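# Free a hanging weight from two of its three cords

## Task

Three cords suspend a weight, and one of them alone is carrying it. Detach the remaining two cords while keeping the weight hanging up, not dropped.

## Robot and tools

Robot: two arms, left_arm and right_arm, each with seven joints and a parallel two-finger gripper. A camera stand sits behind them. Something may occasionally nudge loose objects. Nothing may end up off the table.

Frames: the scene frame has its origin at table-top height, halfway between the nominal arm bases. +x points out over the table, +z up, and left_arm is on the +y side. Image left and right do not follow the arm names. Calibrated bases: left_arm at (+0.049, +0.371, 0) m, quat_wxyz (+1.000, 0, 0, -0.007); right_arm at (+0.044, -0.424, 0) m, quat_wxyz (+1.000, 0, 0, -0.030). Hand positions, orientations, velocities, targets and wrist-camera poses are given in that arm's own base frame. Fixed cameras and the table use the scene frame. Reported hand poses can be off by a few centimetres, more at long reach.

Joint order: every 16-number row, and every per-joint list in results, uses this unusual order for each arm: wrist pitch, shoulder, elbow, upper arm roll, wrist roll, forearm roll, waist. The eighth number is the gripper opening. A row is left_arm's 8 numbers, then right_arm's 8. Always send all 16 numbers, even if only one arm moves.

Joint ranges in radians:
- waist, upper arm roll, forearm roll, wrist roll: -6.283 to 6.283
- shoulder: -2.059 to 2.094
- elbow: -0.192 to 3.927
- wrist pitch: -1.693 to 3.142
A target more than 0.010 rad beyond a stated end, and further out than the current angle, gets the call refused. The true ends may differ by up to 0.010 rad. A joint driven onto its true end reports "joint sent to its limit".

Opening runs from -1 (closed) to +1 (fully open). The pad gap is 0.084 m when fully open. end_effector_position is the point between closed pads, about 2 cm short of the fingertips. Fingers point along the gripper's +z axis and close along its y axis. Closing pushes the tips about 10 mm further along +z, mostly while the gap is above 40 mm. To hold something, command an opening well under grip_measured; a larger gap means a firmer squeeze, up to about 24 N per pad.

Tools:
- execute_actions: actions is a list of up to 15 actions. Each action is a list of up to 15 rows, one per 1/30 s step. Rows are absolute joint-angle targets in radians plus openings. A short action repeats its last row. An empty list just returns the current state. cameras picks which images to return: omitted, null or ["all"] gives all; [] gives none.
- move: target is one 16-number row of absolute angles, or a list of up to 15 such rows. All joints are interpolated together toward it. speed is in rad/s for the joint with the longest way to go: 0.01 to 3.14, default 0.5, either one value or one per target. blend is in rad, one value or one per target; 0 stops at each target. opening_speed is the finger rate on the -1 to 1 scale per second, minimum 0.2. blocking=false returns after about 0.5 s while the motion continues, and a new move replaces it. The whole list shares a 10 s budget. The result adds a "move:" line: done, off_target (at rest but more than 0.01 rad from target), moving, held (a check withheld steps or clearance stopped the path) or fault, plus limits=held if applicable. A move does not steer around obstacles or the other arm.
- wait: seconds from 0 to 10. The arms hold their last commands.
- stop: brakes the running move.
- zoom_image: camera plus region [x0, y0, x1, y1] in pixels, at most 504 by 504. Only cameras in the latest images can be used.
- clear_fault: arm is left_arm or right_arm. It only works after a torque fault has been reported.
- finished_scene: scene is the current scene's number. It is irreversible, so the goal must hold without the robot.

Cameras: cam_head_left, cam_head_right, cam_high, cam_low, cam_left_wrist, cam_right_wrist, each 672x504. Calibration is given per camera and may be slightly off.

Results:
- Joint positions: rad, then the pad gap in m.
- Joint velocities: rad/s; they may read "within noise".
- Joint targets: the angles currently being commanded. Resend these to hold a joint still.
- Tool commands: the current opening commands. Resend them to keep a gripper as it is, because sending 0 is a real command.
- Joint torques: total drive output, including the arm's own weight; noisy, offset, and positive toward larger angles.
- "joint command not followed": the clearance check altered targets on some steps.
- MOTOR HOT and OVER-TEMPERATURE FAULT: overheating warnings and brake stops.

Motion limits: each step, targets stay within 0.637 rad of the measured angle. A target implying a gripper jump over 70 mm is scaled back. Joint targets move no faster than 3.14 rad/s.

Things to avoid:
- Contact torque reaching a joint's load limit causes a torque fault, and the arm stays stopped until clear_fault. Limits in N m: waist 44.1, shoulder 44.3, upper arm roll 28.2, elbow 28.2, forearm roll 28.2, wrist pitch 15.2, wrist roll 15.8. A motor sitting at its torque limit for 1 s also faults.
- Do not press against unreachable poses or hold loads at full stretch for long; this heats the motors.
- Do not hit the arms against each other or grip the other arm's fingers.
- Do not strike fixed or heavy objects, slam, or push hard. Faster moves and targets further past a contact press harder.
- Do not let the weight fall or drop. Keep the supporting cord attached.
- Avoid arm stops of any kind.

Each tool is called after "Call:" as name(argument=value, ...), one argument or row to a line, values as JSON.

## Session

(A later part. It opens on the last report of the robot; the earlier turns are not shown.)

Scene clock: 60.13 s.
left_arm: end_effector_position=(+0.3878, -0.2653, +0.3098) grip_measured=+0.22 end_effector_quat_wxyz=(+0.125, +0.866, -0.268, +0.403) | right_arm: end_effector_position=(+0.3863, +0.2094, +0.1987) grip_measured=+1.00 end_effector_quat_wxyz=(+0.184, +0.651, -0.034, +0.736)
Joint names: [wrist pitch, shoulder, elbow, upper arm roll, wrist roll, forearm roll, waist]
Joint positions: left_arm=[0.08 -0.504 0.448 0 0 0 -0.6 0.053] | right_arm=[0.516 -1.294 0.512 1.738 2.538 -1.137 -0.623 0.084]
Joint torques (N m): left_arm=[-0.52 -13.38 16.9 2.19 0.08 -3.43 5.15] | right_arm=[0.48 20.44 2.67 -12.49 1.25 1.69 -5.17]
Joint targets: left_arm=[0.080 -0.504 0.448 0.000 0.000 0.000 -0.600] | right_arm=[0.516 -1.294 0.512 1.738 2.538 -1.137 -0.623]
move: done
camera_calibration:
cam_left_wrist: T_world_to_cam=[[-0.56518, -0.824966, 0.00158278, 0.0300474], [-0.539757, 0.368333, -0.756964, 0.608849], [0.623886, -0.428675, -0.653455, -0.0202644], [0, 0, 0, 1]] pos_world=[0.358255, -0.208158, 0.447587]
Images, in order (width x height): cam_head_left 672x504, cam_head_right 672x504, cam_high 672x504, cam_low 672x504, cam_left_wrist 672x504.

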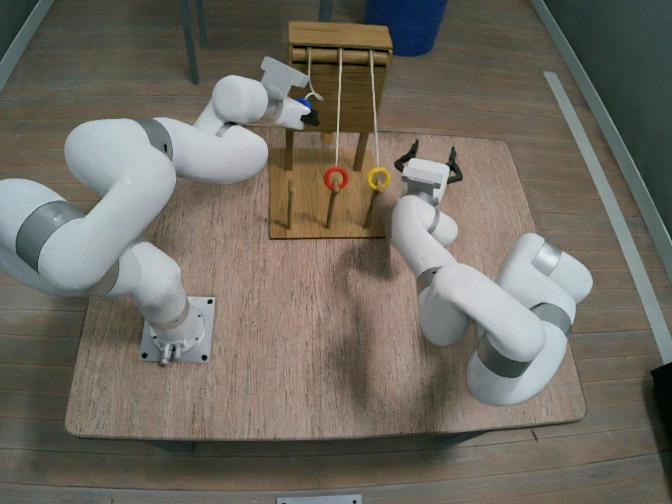

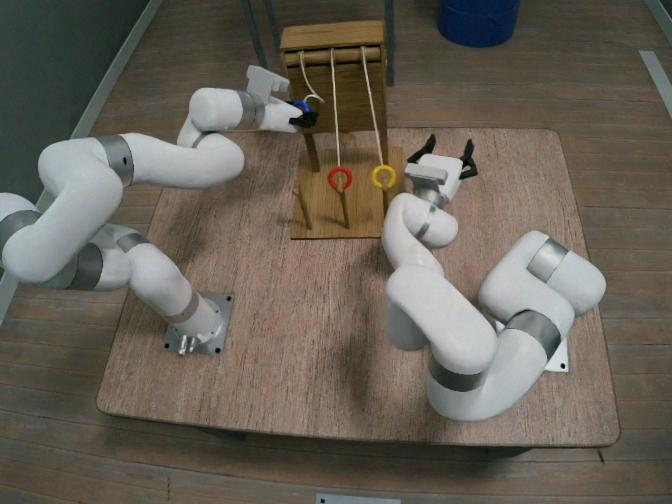

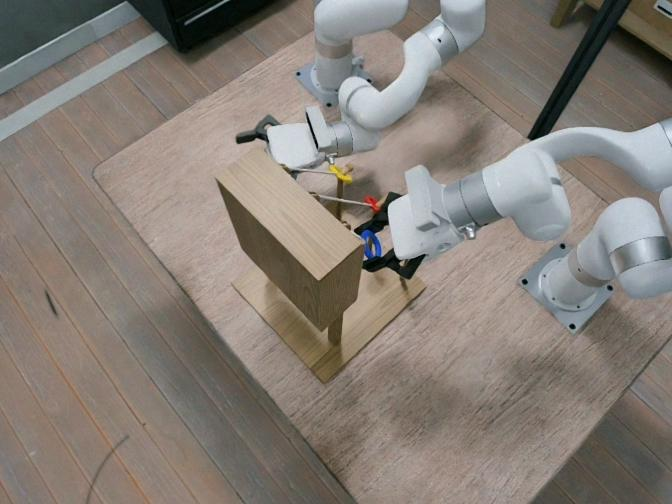

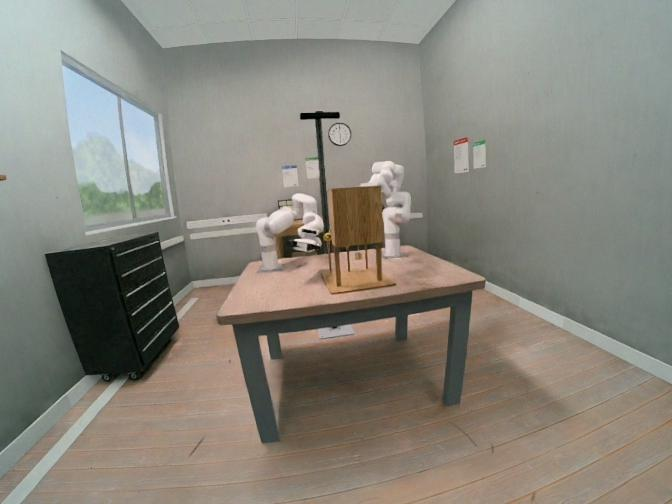

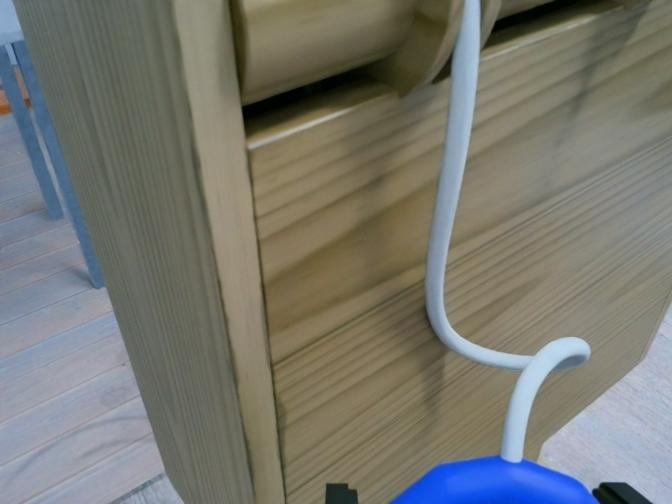

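Call:
move(
  target=[
    [-0.186, -0.417, 0.270, 0.0, 0.0, 0.0, -0.632, -0.6, 0.516, -1.294, 0.512, 1.738, 2.538, -1.137, -0.623, 1.0],
    [-0.516, 0.085, 0.442, 0.0, 0.0, 0.0, -0.581, -0.6, 0.516, -1.294, 0.512, 1.738, 2.538, -1.137, -0.623, 1.0],
  ],
  speed=0.3,
  blend=[0.1, 0],
  cameras=["cam_high", "cam_left_wrist", "cam_low", "cam_head_right", "cam_head_left"],
)

Call:
zoom_image(
  camera="cam_head_right",
  region=[230, 20, 420, 250],
)

Call:
zoom_image(
  camera="cam_head_left",
  region=[230, 20, 420, 250],
)

Call:
zoom_image(
  camera="cam_low",
  region=[310, 170, 420, 300],
)

Scene clock: 63.57 s.
left_arm: end_effector_position=(+0.4272, -0.2805, +0.1574) grip_measured=+0.22 end_effector_quat_wxyz=(+0.121, +0.868, -0.260, +0.405) | right_arm: end_effector_position=(+0.3863, +0.2094, +0.1987) grip_measured=+1.00 end_effector_quat_wxyz=(+0.184, +0.651, -0.034, +0.736)
Joint names: [wrist pitch, shoulder, elbow, upper arm roll, wrist roll, forearm roll, waist]
Joint positions: left_arm=[-0.516 0.085 0.442 0 0 0 -0.581 0.053] | right_arm=[0.516 -1.294 0.512 1.738 2.538 -1.137 -0.623 0.084]
Joint torques (N m): left_arm=[-2.78 -6.7 9.86 4.44 -0.62 -3.34 5.15] | right_arm=[0.55 20.12 2.79 -12.6 1.29 1.71 -5.28]
Joint targets: left_arm=[-0.516 0.085 0.442 0.000 0.000 0.000 -0.581] | right_arm=[0.516 -1.294 0.512 1.738 2.538 -1.137 -0.623]
move: done
camera_calibration:
cam_left_wrist: T_world_to_cam=[[-0.549341, -0.835596, 0.00158066, 0.0302505], [-0.545993, 0.357516, -0.757677, 0.520161], [0.632547, -0.417086, -0.652628, -0.151511], [0, 0, 0, 1]] pos_world=[0.39646, -0.223882, 0.295186]
Images, in order (width x height): cam_head_left 672x504, cam_head_right 672x504, cam_high 672x504, cam_low 672x504, cam_left_wrist 672x504.

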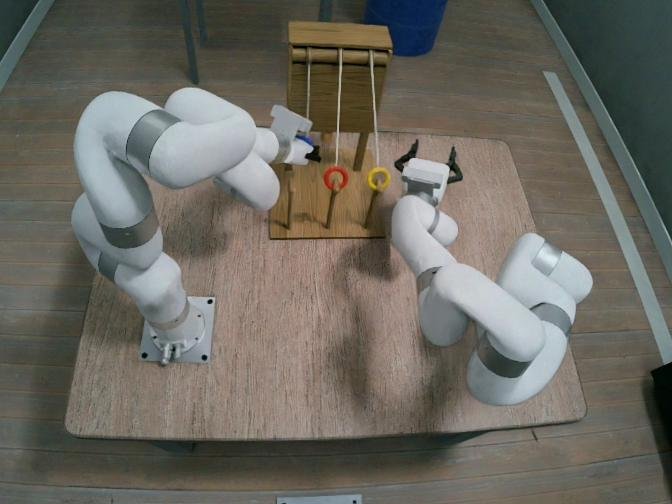

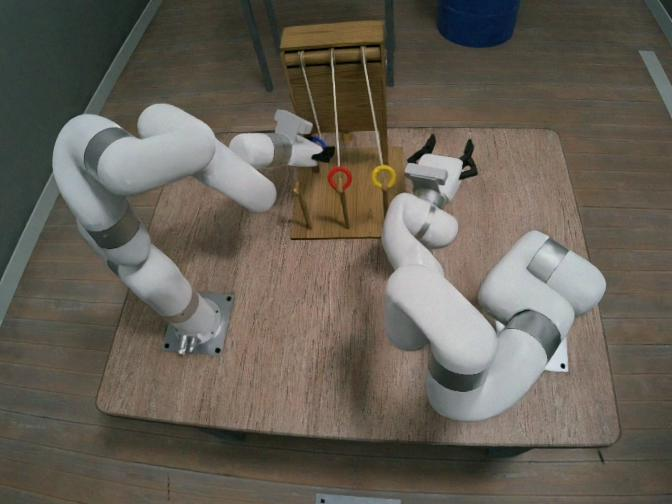

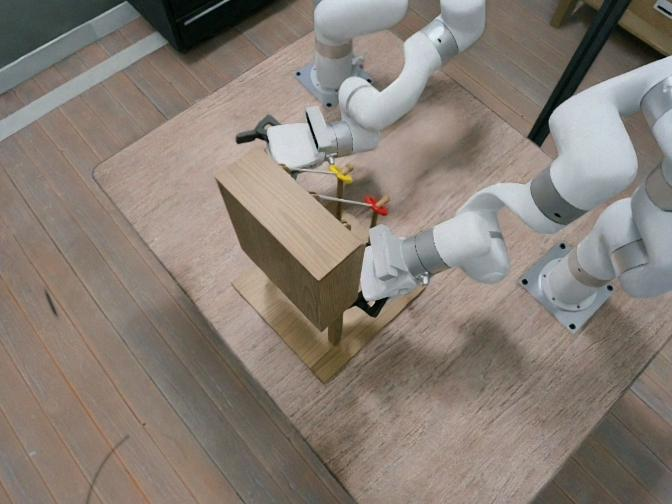

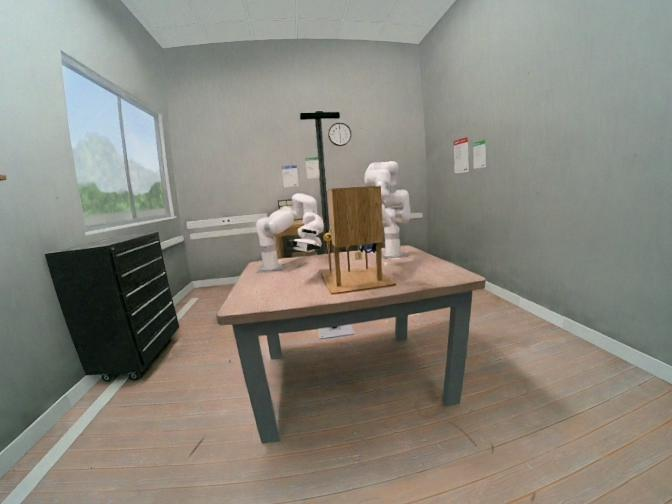

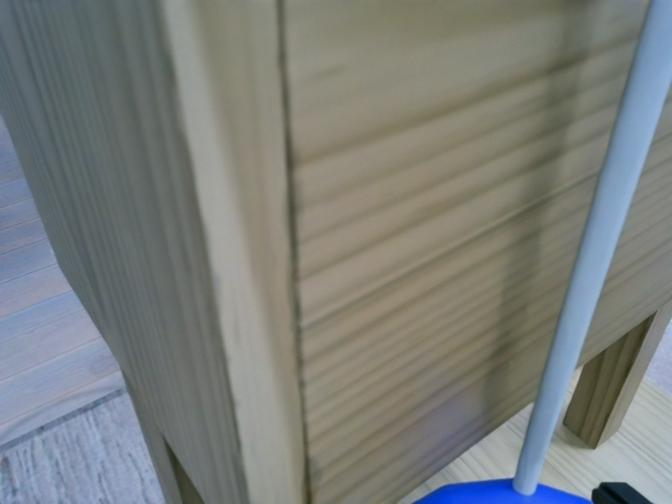

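Scaled by 2.191 from the camera's 672x504 image, which has a finer 960x720 frame.

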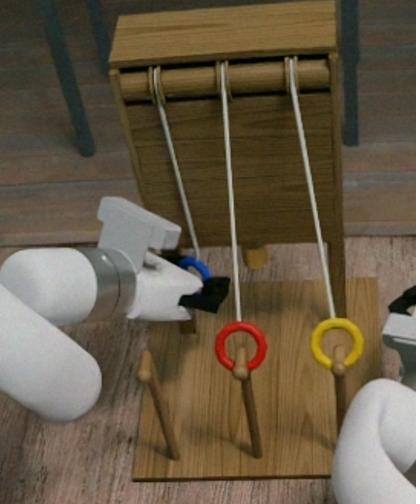

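Scaled by 2.191 from the camera's 672x504 image, which has a finer 960x720 frame.

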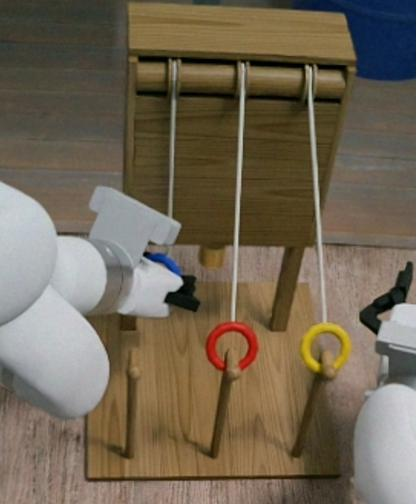

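Scaled by 3.877 from the camera's 672x504 image, which has a finer 960x720 frame.

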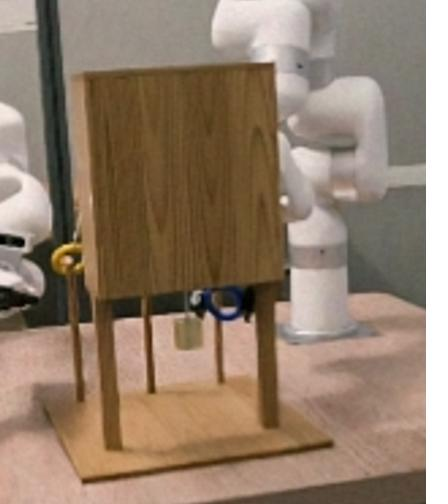

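Call:
move(
  target=[-0.516, 0.085, 0.442, 0.0, 0.0, 0.0, -0.581, 0.7, 0.516, -1.294, 0.512, 1.738, 2.538, -1.137, -0.623, 1.0],
  opening_speed=0.6,
  cameras=["cam_high", "cam_left_wrist", "cam_low", "cam_head_right", "cam_head_left"],
)

Call:
zoom_image(
  camera="cam_head_right",
  region=[230, 20, 420, 250],
)

Call:
zoom_image(
  camera="cam_low",
  region=[310, 170, 420, 300],
)

Scene clock: 66.73 s.
left_arm: end_effector_position=(+0.4272, -0.2805, +0.1573) grip_measured=+0.70 end_effector_quat_wxyz=(+0.121, +0.868, -0.260, +0.405) | right_arm: end_effector_position=(+0.3863, +0.2094, +0.1987) grip_measured=+1.00 end_effector_quat_wxyz=(+0.184, +0.651, -0.034, +0.736)
Joint names: [wrist pitch, shoulder, elbow, upper arm roll, wrist roll, forearm roll, waist]
Joint positions: left_arm=[-0.516 0.085 0.442 0 0 0 -0.581 0.073] | right_arm=[0.516 -1.294 0.512 1.738 2.538 -1.137 -0.623 0.084]
Joint torques (N m): left_arm=[-1.74 -20.46 8.35 5.36 -1.08 -3.27 4.79] | right_arm=[0.48 19.99 2.88 -12.57 1.16 1.58 -5.57]
Joint targets: left_arm=[-0.516 0.085 0.442 0.000 0.000 0.000 -0.581] | right_arm=[0.516 -1.294 0.512 1.738 2.538 -1.137 -0.623]
move: done
camera_calibration:
cam_left_wrist: T_world_to_cam=[[-0.549347, -0.835593, 0.00165817, 0.0302311], [-0.546057, 0.357493, -0.757642, 0.520095], [0.632487, -0.417114, -0.652668, -0.151547], [0, 0, 0, 1]] pos_world=[0.39646, -0.223882, 0.295086]
Images, in order (width x height): cam_head_left 672x504, cam_head_right 672x504, cam_high 672x504, cam_low 672x504, cam_left_wrist 672x504.

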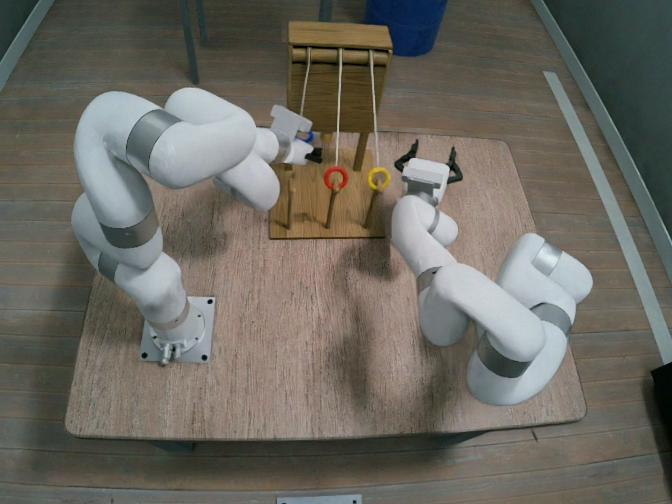

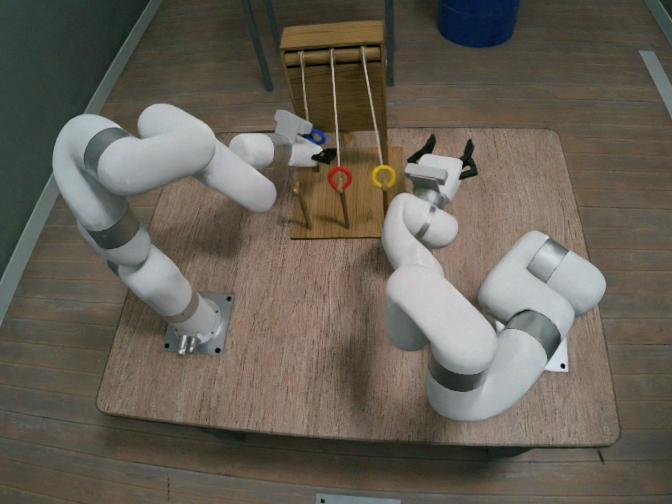

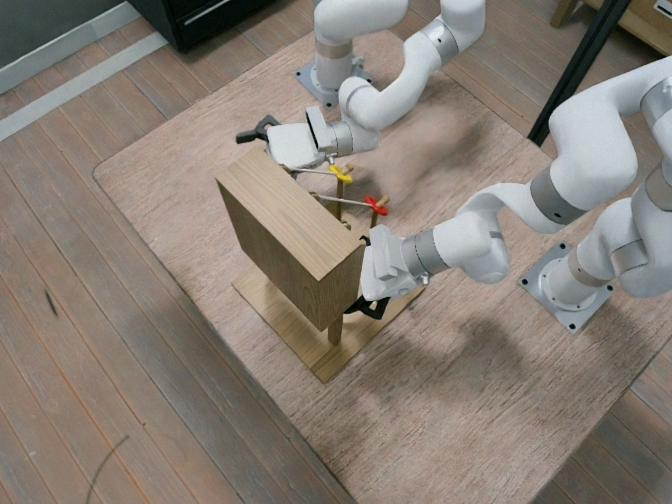

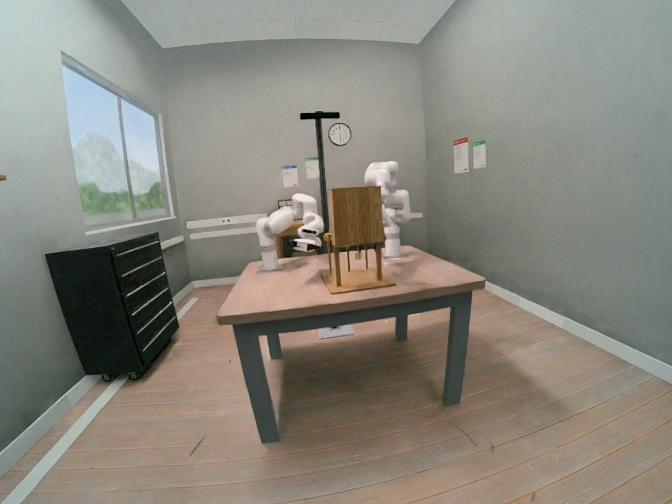

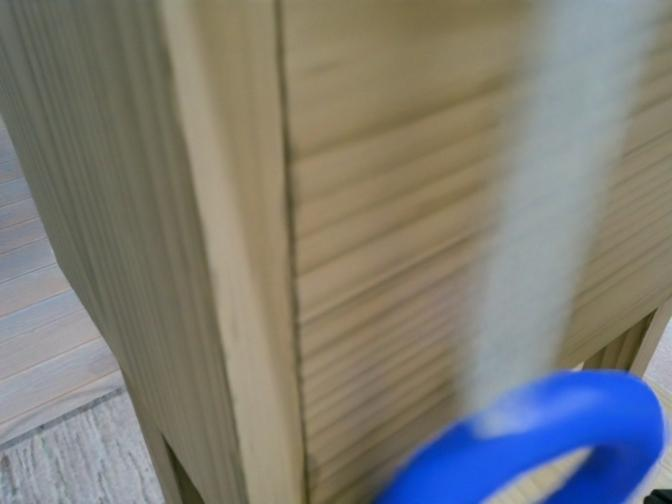

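Scaled by 2.191 from the camera's 672x504 image, which has a finer 960x720 frame.

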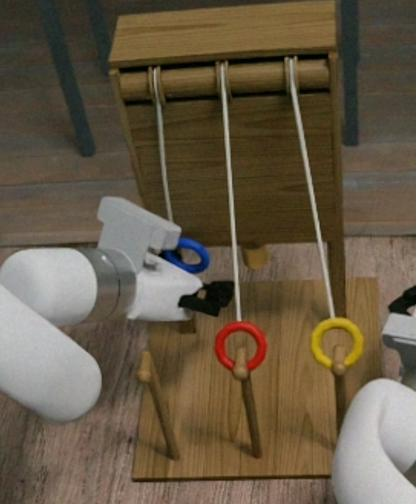

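Scaled by 3.877 from the camera's 672x504 image, which has a finer 960x720 frame.

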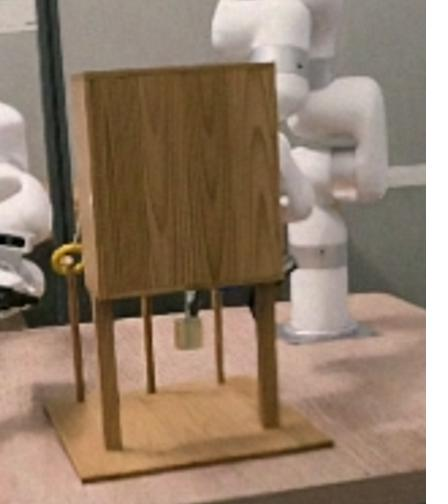

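Call:
wait(
  seconds=1.0,
  cameras=["cam_left_wrist", "cam_head_right", "cam_head_left", "cam_low"],
)

Call:
zoom_image(
  camera="cam_head_right",
  region=[230, 20, 420, 250],
)

Call:
zoom_image(
  camera="cam_head_left",
  region=[230, 20, 420, 250],
)

Scene clock: 67.93 s.
left_arm: end_effector_position=(+0.4272, -0.2805, +0.1573) grip_measured=+0.70 end_effector_quat_wxyz=(+0.121, +0.868, -0.260, +0.405) | right_arm: end_effector_position=(+0.3863, +0.2094, +0.1987) grip_measured=+1.00 end_effector_quat_wxyz=(+0.184, +0.651, -0.034, +0.736)
Joint names: [wrist pitch, shoulder, elbow, upper arm roll, wrist roll, forearm roll, waist]
Joint positions: left_arm=[-0.516 0.085 0.442 0 0 0 -0.581 0.073] | right_arm=[0.516 -1.294 0.512 1.738 2.538 -1.137 -0.623 0.084]
Joint torques (N m): left_arm=[-1.33 -20.49 7.82 5.07 -1.09 -3.31 5.05] | right_arm=[0.64 19.99 2.87 -12.59 1.12 1.56 -5.48]
Joint targets: left_arm=[-0.516 0.085 0.442 0.000 0.000 0.000 -0.581] | right_arm=[0.516 -1.294 0.512 1.738 2.538 -1.137 -0.623]
Tool commands: left_gripper/opening=+0.7 right_gripper/opening=+1.0
wait: 1.00 s; at rest from the start
camera_calibration:
cam_left_wrist: T_world_to_cam=[[-0.549377, -0.835573, 0.00161576, 0.0302596], [-0.546026, 0.357539, -0.757642, 0.520094], [0.632488, -0.417113, -0.652668, -0.151547], [0, 0, 0, 1]] pos_world=[0.39646, -0.223882, 0.295086]
Images, in order (width x height): cam_head_left 672x504, cam_head_right 672x504, cam_low 672x504, cam_left_wrist 672x504.

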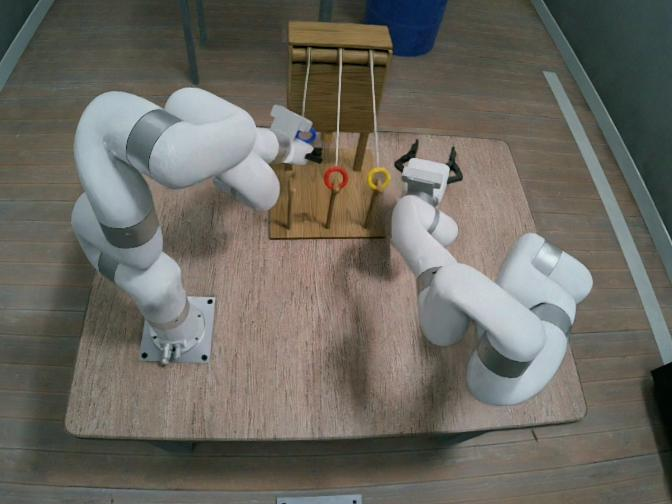

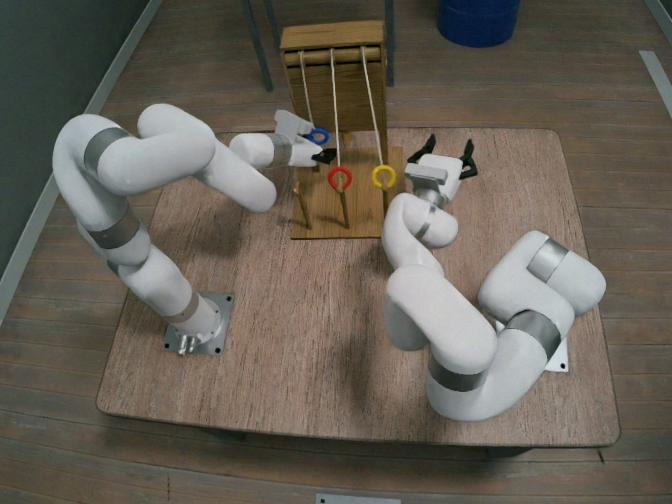

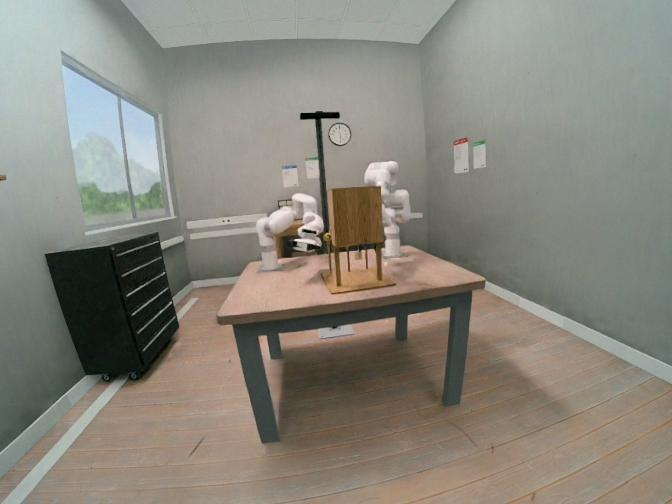

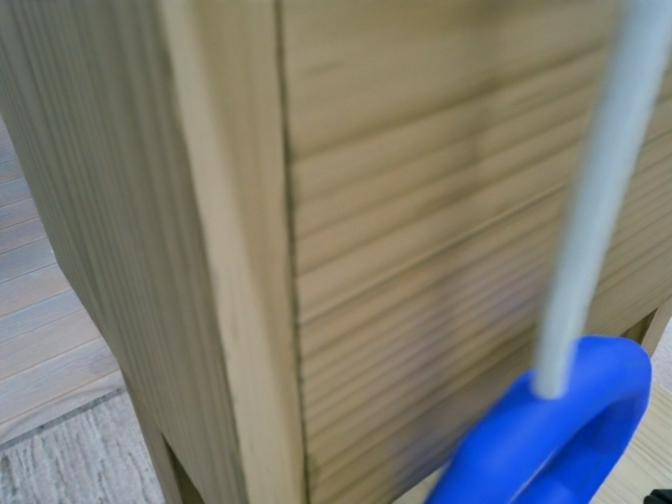

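Scaled by 2.191 from the camera's 672x504 image, which has a finer 960x720 frame.

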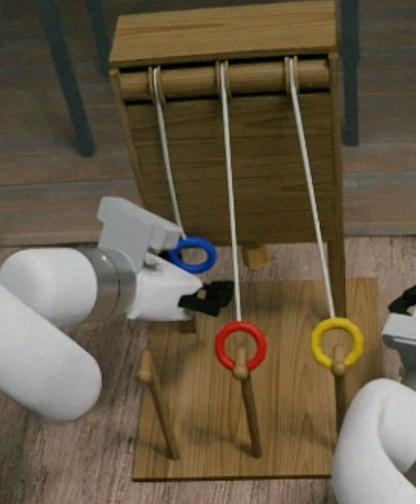

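Scaled by 2.191 from the camera's 672x504 image, which has a finer 960x720 frame.

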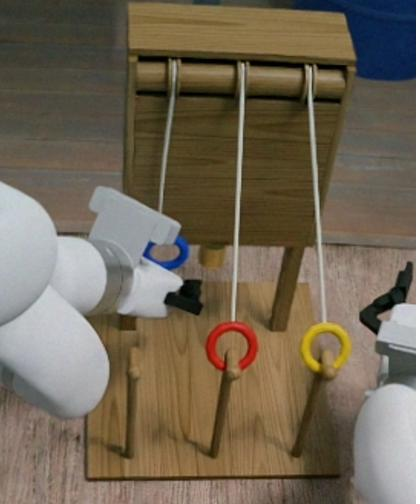

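Call:
move(
  target=[
    [-0.241, -0.423, 0.209, 0.0, 0.0, 0.0, -0.581, 1.0, 0.516, -1.294, 0.512, 1.738, 2.538, -1.137, -0.623, 1.0],
    [0.2, -1.1, 0.4, 0.0, 0.0, 0.0, -0.3, 1.0, 0.516, -1.294, 0.512, 1.738, 2.538, -1.137, -0.623, 1.0],
  ],
  speed=[0.25, 0.5],
  blend=[0.05, 0],
)

Call:
zoom_image(
  camera="cam_head_right",
  region=[230, 20, 420, 250],
)

Call:
zoom_image(
  camera="cam_low",
  region=[310, 170, 420, 300],
)

Call:
zoom_image(
  camera="cam_head_left",
  region=[230, 20, 420, 250],
)

Scene clock: 73.00 s.
left_arm: end_effector_position=(+0.3558, -0.1101, +0.5057) grip_measured=+1.00 end_effector_quat_wxyz=(+0.090, +0.787, -0.119, +0.598) | right_arm: end_effector_position=(+0.3863, +0.2094, +0.1987) grip_measured=+1.00 end_effector_quat_wxyz=(+0.184, +0.651, -0.034, +0.736)
Joint names: [wrist pitch, shoulder, elbow, upper arm roll, wrist roll, forearm roll, waist]
Joint positions: left_arm=[0.2 -1.1 0.4 0 0 0 -0.3 0.084] | right_arm=[0.516 -1.294 0.512 1.738 2.538 -1.137 -0.623 0.084]
Joint torques (N m): left_arm=[-0.26 -3.8 17.22 5.26 -1.04 -3.13 5.24] | right_arm=[0.45 20.07 3.04 -12.48 1.28 1.56 -5.47]
Joint targets: left_arm=[0.200 -1.100 0.400 0.000 0.000 0.000 -0.300] | right_arm=[0.516 -1.294 0.512 1.738 2.538 -1.137 -0.623]
move: done
camera_calibration:
cam_left_wrist: T_world_to_cam=[[-0.296624, -0.954993, 0.00123336, 0.0300799], [-0.268141, 0.0820458, -0.95988, 0.657192], [0.916578, -0.285054, -0.28041, -0.0827103], [0, 0, 0, 1]] pos_world=[0.260953, -0.0487706, 0.607595]
cam_right_wrist: T_world_to_cam=[[-0.334687, -0.925078, 0.179488, 0.316937], [0.103664, -0.225461, -0.968721, 0.262687], [0.93661, -0.305612, 0.171356, -0.197723], [0, 0, 0, 1]] pos_world=[0.264033, 0.291991, 0.231465]

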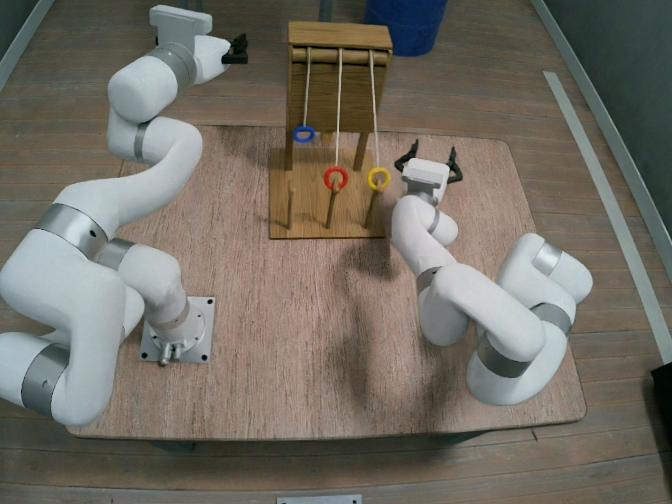

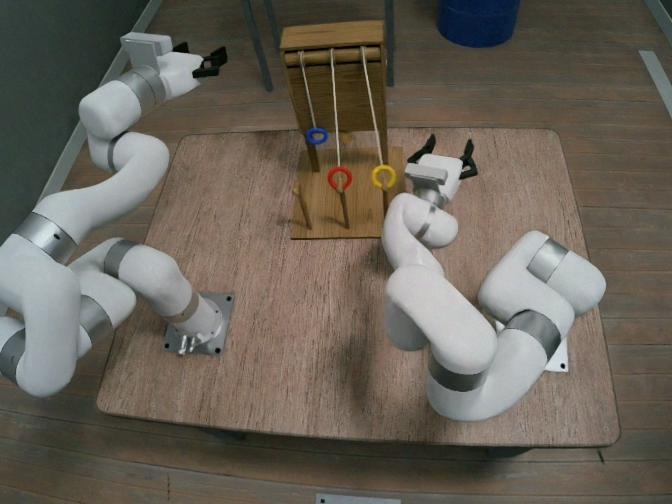

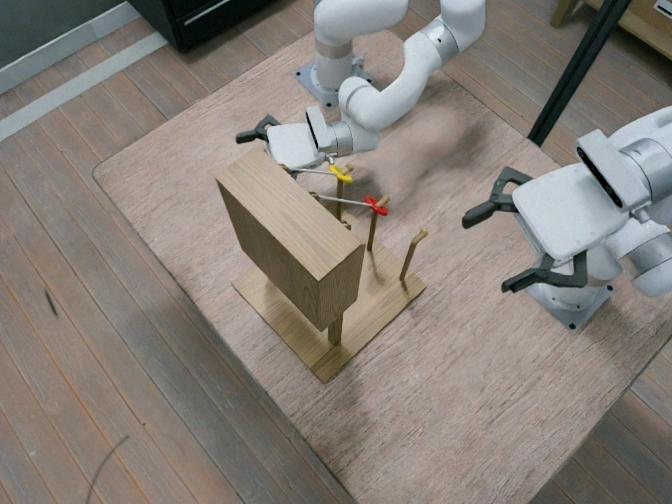

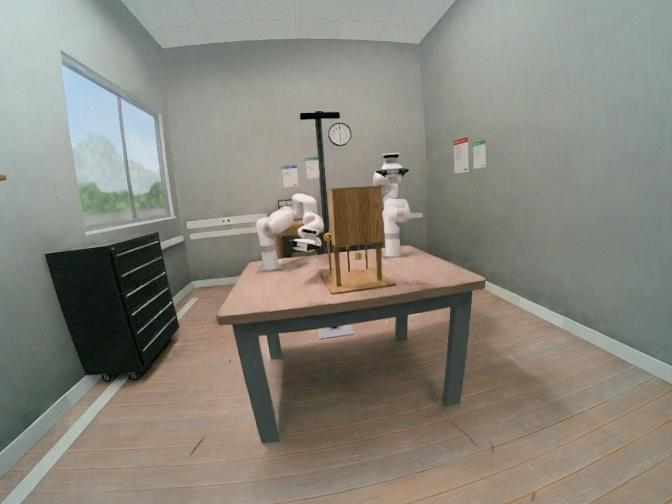

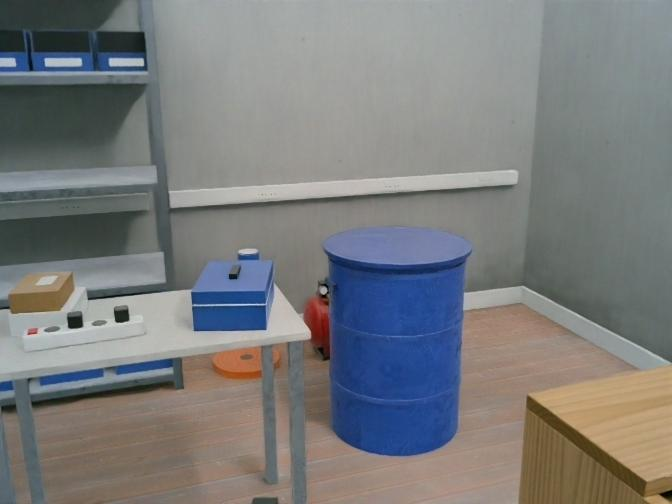

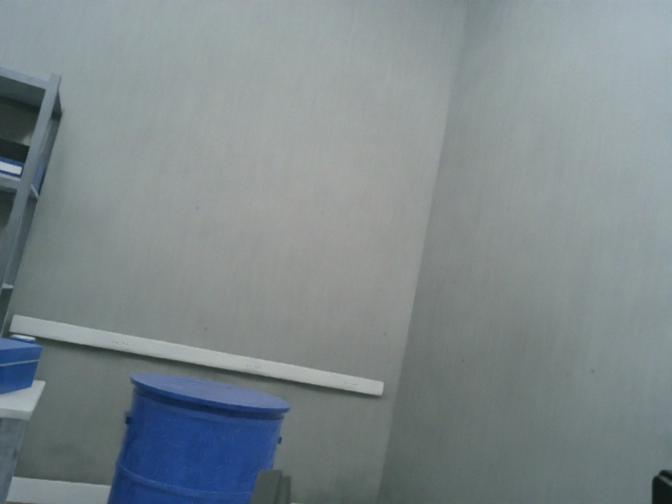

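Scaled by 2.191 from the camera's 672x504 image, which has a finer 960x720 frame.

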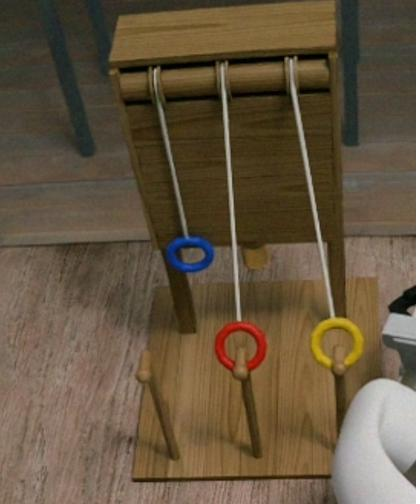

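Scaled by 3.877 from the camera's 672x504 image, which has a finer 960x720 frame.

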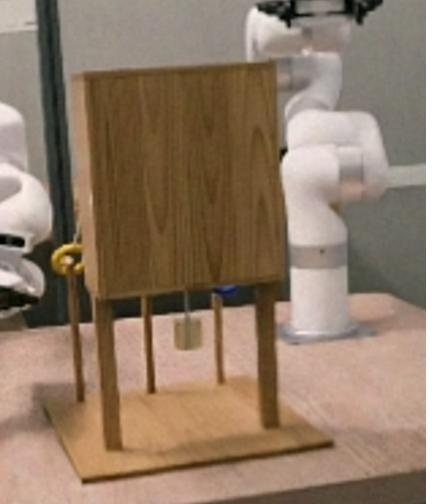

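Scaled by 2.191 from the camera's 672x504 image, which has a finer 960x720 frame.

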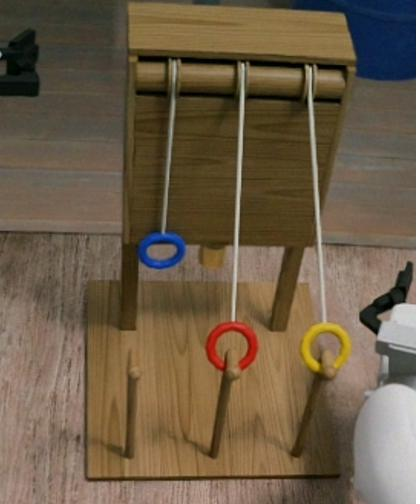

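Call:
move(
  target=[
    [0.2, -1.1, 0.4, 0.0, 0.0, 0.0, -0.3, 1.0, 0.2, -1.1, 0.4, 0.0, 0.0, 0.0, 0.3, 1.0],
    [0.2, -1.1, 0.4, 0.0, 0.0, 0.0, -0.3, 1.0, 0.940, -0.675, 0.584, 0.662, 1.571, -0.547, 0.746, 1.0],
  ],
  speed=[0.8, 0.6],
  blend=[0.2, 0],
)

Call:
zoom_image(
  camera="cam_right_wrist",
  region=[220, 300, 520, 504],
)

Scene clock: 81.77 s.
left_arm: end_effector_position=(+0.3558, -0.1101, +0.5057) grip_measured=+1.00 end_effector_quat_wxyz=(+0.090, +0.787, -0.119, +0.598) | right_arm: end_effector_position=(+0.1755, +0.3322, +0.2951) grip_measured=+1.00 end_effector_quat_wxyz=(-0.013, +0.906, +0.027, +0.422)
Joint names: [wrist pitch, shoulder, elbow, upper arm roll, wrist roll, forearm roll, waist]
Joint positions: left_arm=[0.2 -1.1 0.4 0 0 0 -0.3 0.084] | right_arm=[0.94 -0.675 0.584 0.662 1.571 -0.547 0.746 0.084]
Joint torques (N m): left_arm=[-2.74 -3.73 17.15 4.14 -1.02 -2.82 5.26] | right_arm=[0 3.29 14.54 -3.43 1.31 -1.75 5]
Joint targets: left_arm=[0.200 -1.100 0.400 0.000 0.000 0.000 -0.300] | right_arm=[0.940 -0.675 0.584 0.662 1.571 -0.547 0.746]
move: done
camera_calibration:
cam_left_wrist: T_world_to_cam=[[-0.296604, -0.955, 0.00119717, 0.0300962], [-0.268021, 0.0820387, -0.959914, 0.657276], [0.916619, -0.285036, -0.280293, -0.0827632], [0, 0, 0, 1]] pos_world=[0.260953, -0.0487707, 0.607695]
cam_right_wrist: T_world_to_cam=[[0.0383192, -0.999235, 0.00781971, 0.352491], [-0.62879, -0.0301936, -0.776988, 0.412776], [0.77663, 0.0248566, -0.629466, 0.175334], [0, 0, 0, 1]] pos_world=[0.109873, 0.360326, 0.428333]

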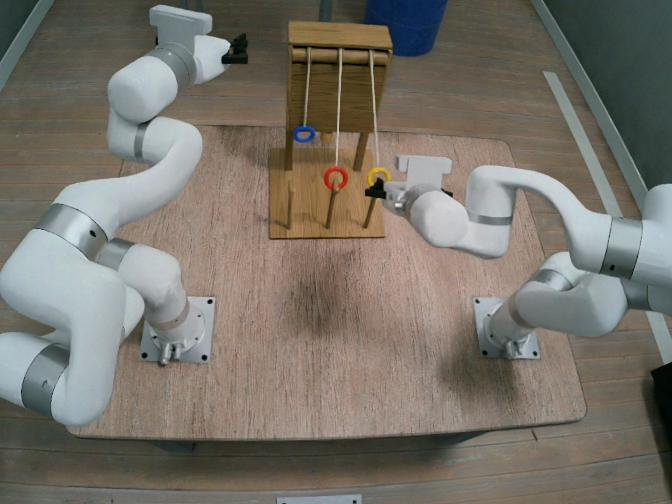

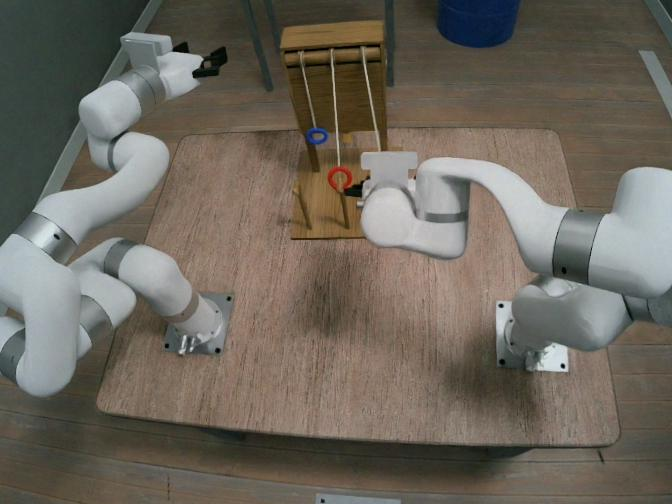

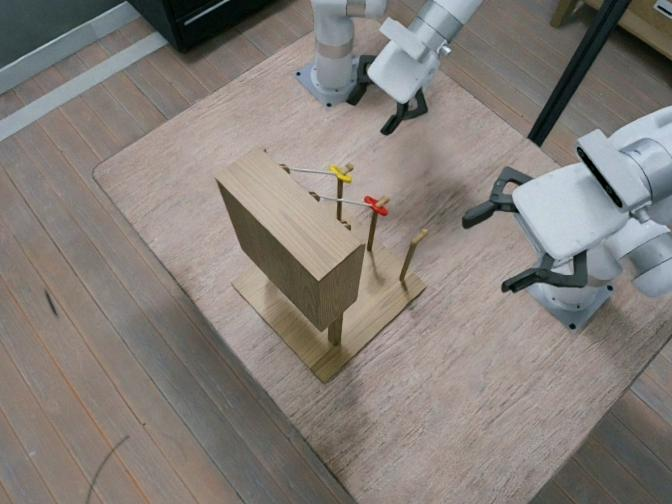

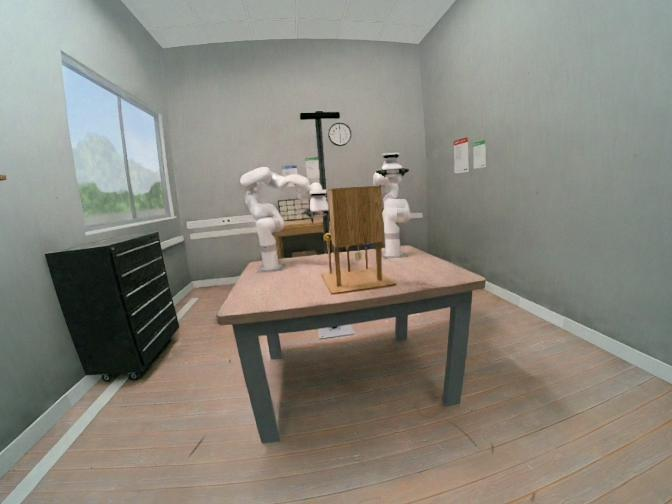

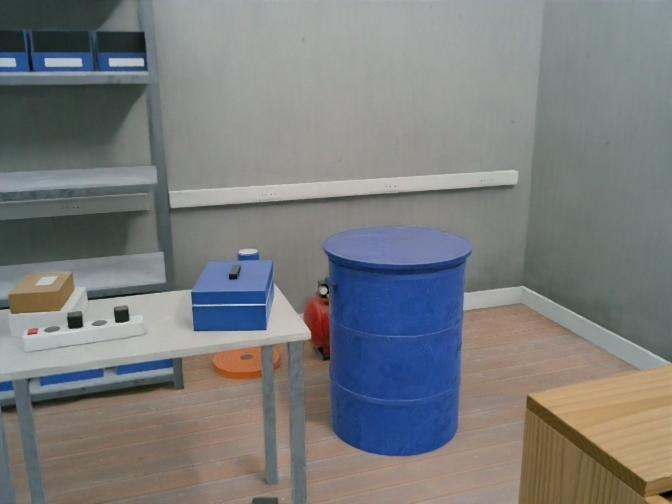

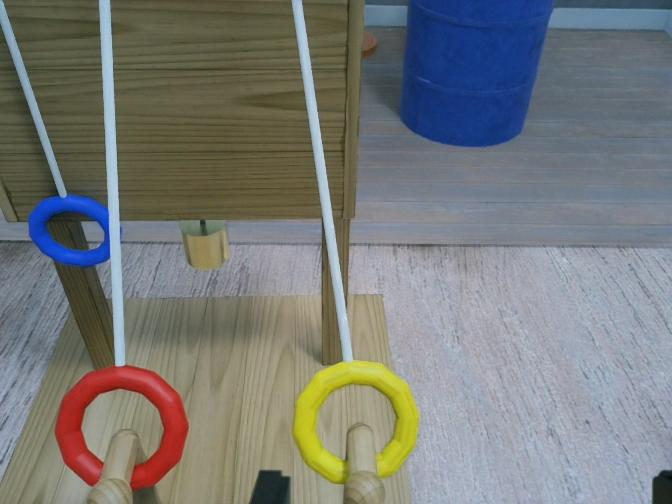

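Scaled by 1.680 from the camera's 672x504 image, which has a finer 960x720 frame.

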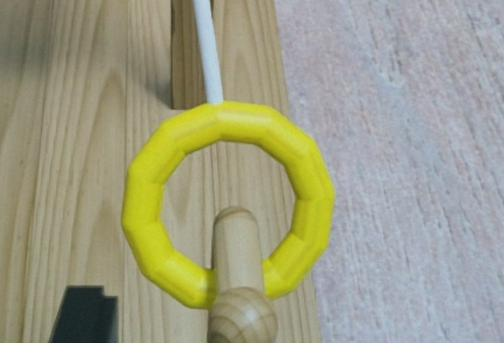

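Call:
move(
  target=[0.2, -1.1, 0.4, 0.0, 0.0, 0.0, -0.3, 1.0, 1.045, -0.355, 0.623, 0.0, 1.934, -1.040, 1.404, 0.8],
  speed=0.4,
  cameras=["cam_right_wrist", "cam_high"],
)

Call:
zoom_image(
  camera="cam_right_wrist",
  region=[220, 300, 520, 504],
)

Scene clock: 87.53 s.
left_arm: end_effector_position=(+0.3558, -0.1101, +0.5057) grip_measured=+1.00 end_effector_quat_wxyz=(+0.090, +0.787, -0.119, +0.598) | right_arm: end_effector_position=(+0.2162, +0.3522, +0.2504) grip_measured=+0.80 end_effector_quat_wxyz=(-0.012, +0.906, +0.027, +0.422)
Joint names: [wrist pitch, shoulder, elbow, upper arm roll, wrist roll, forearm roll, waist]
Joint positions: left_arm=[0.2 -1.1 0.4 0 0 0 -0.3 0.084] | right_arm=[1.045 -0.355 0.623 0 1.934 -1.04 1.404 0.077]
Joint torques (N m): left_arm=[-3.77 -4.05 17.23 3.28 -1.13 -2.58 5.03] | right_arm=[0.61 -6.72 14.94 -2.18 1.23 -1.74 4.81]
Joint targets: left_arm=[0.200 -1.100 0.400 0.000 0.000 0.000 -0.300] | right_arm=[1.045 -0.355 0.623 0.000 1.934 -1.040 1.404]
move: done
camera_calibration:
cam_right_wrist: T_world_to_cam=[[0.0380089, -0.999244, 0.00819608, 0.371269], [-0.629295, -0.0303066, -0.776576, 0.404192], [0.776237, 0.0243591, -0.629971, 0.115394], [0, 0, 0, 1]] pos_world=[0.150672, 0.380427, 0.383538]
Images, in order (width x height): cam_high 672x504, cam_right_wrist 672x504.

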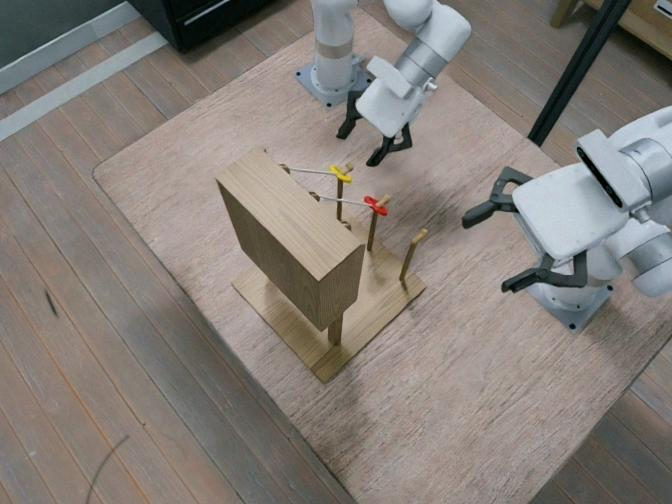

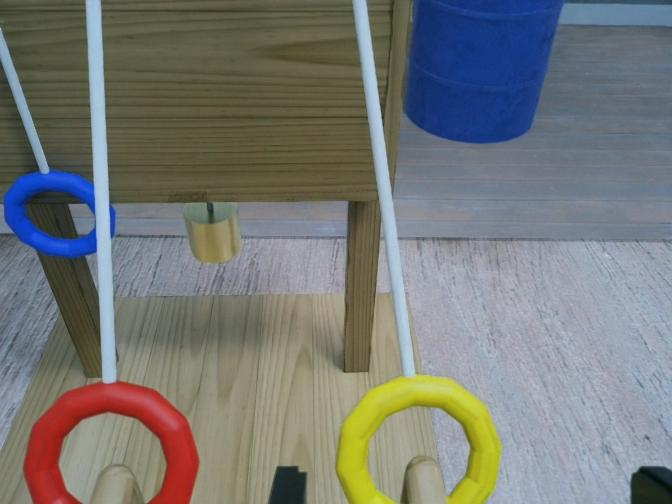

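Scaled by 1.680 from the camera's 672x504 image, which has a finer 960x720 frame.

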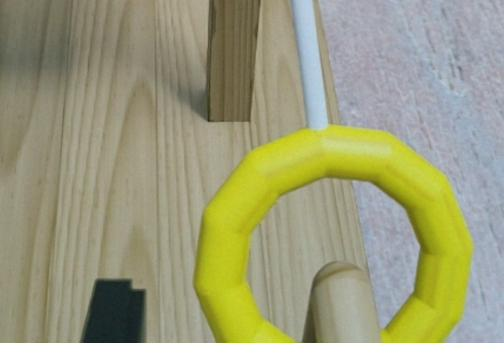

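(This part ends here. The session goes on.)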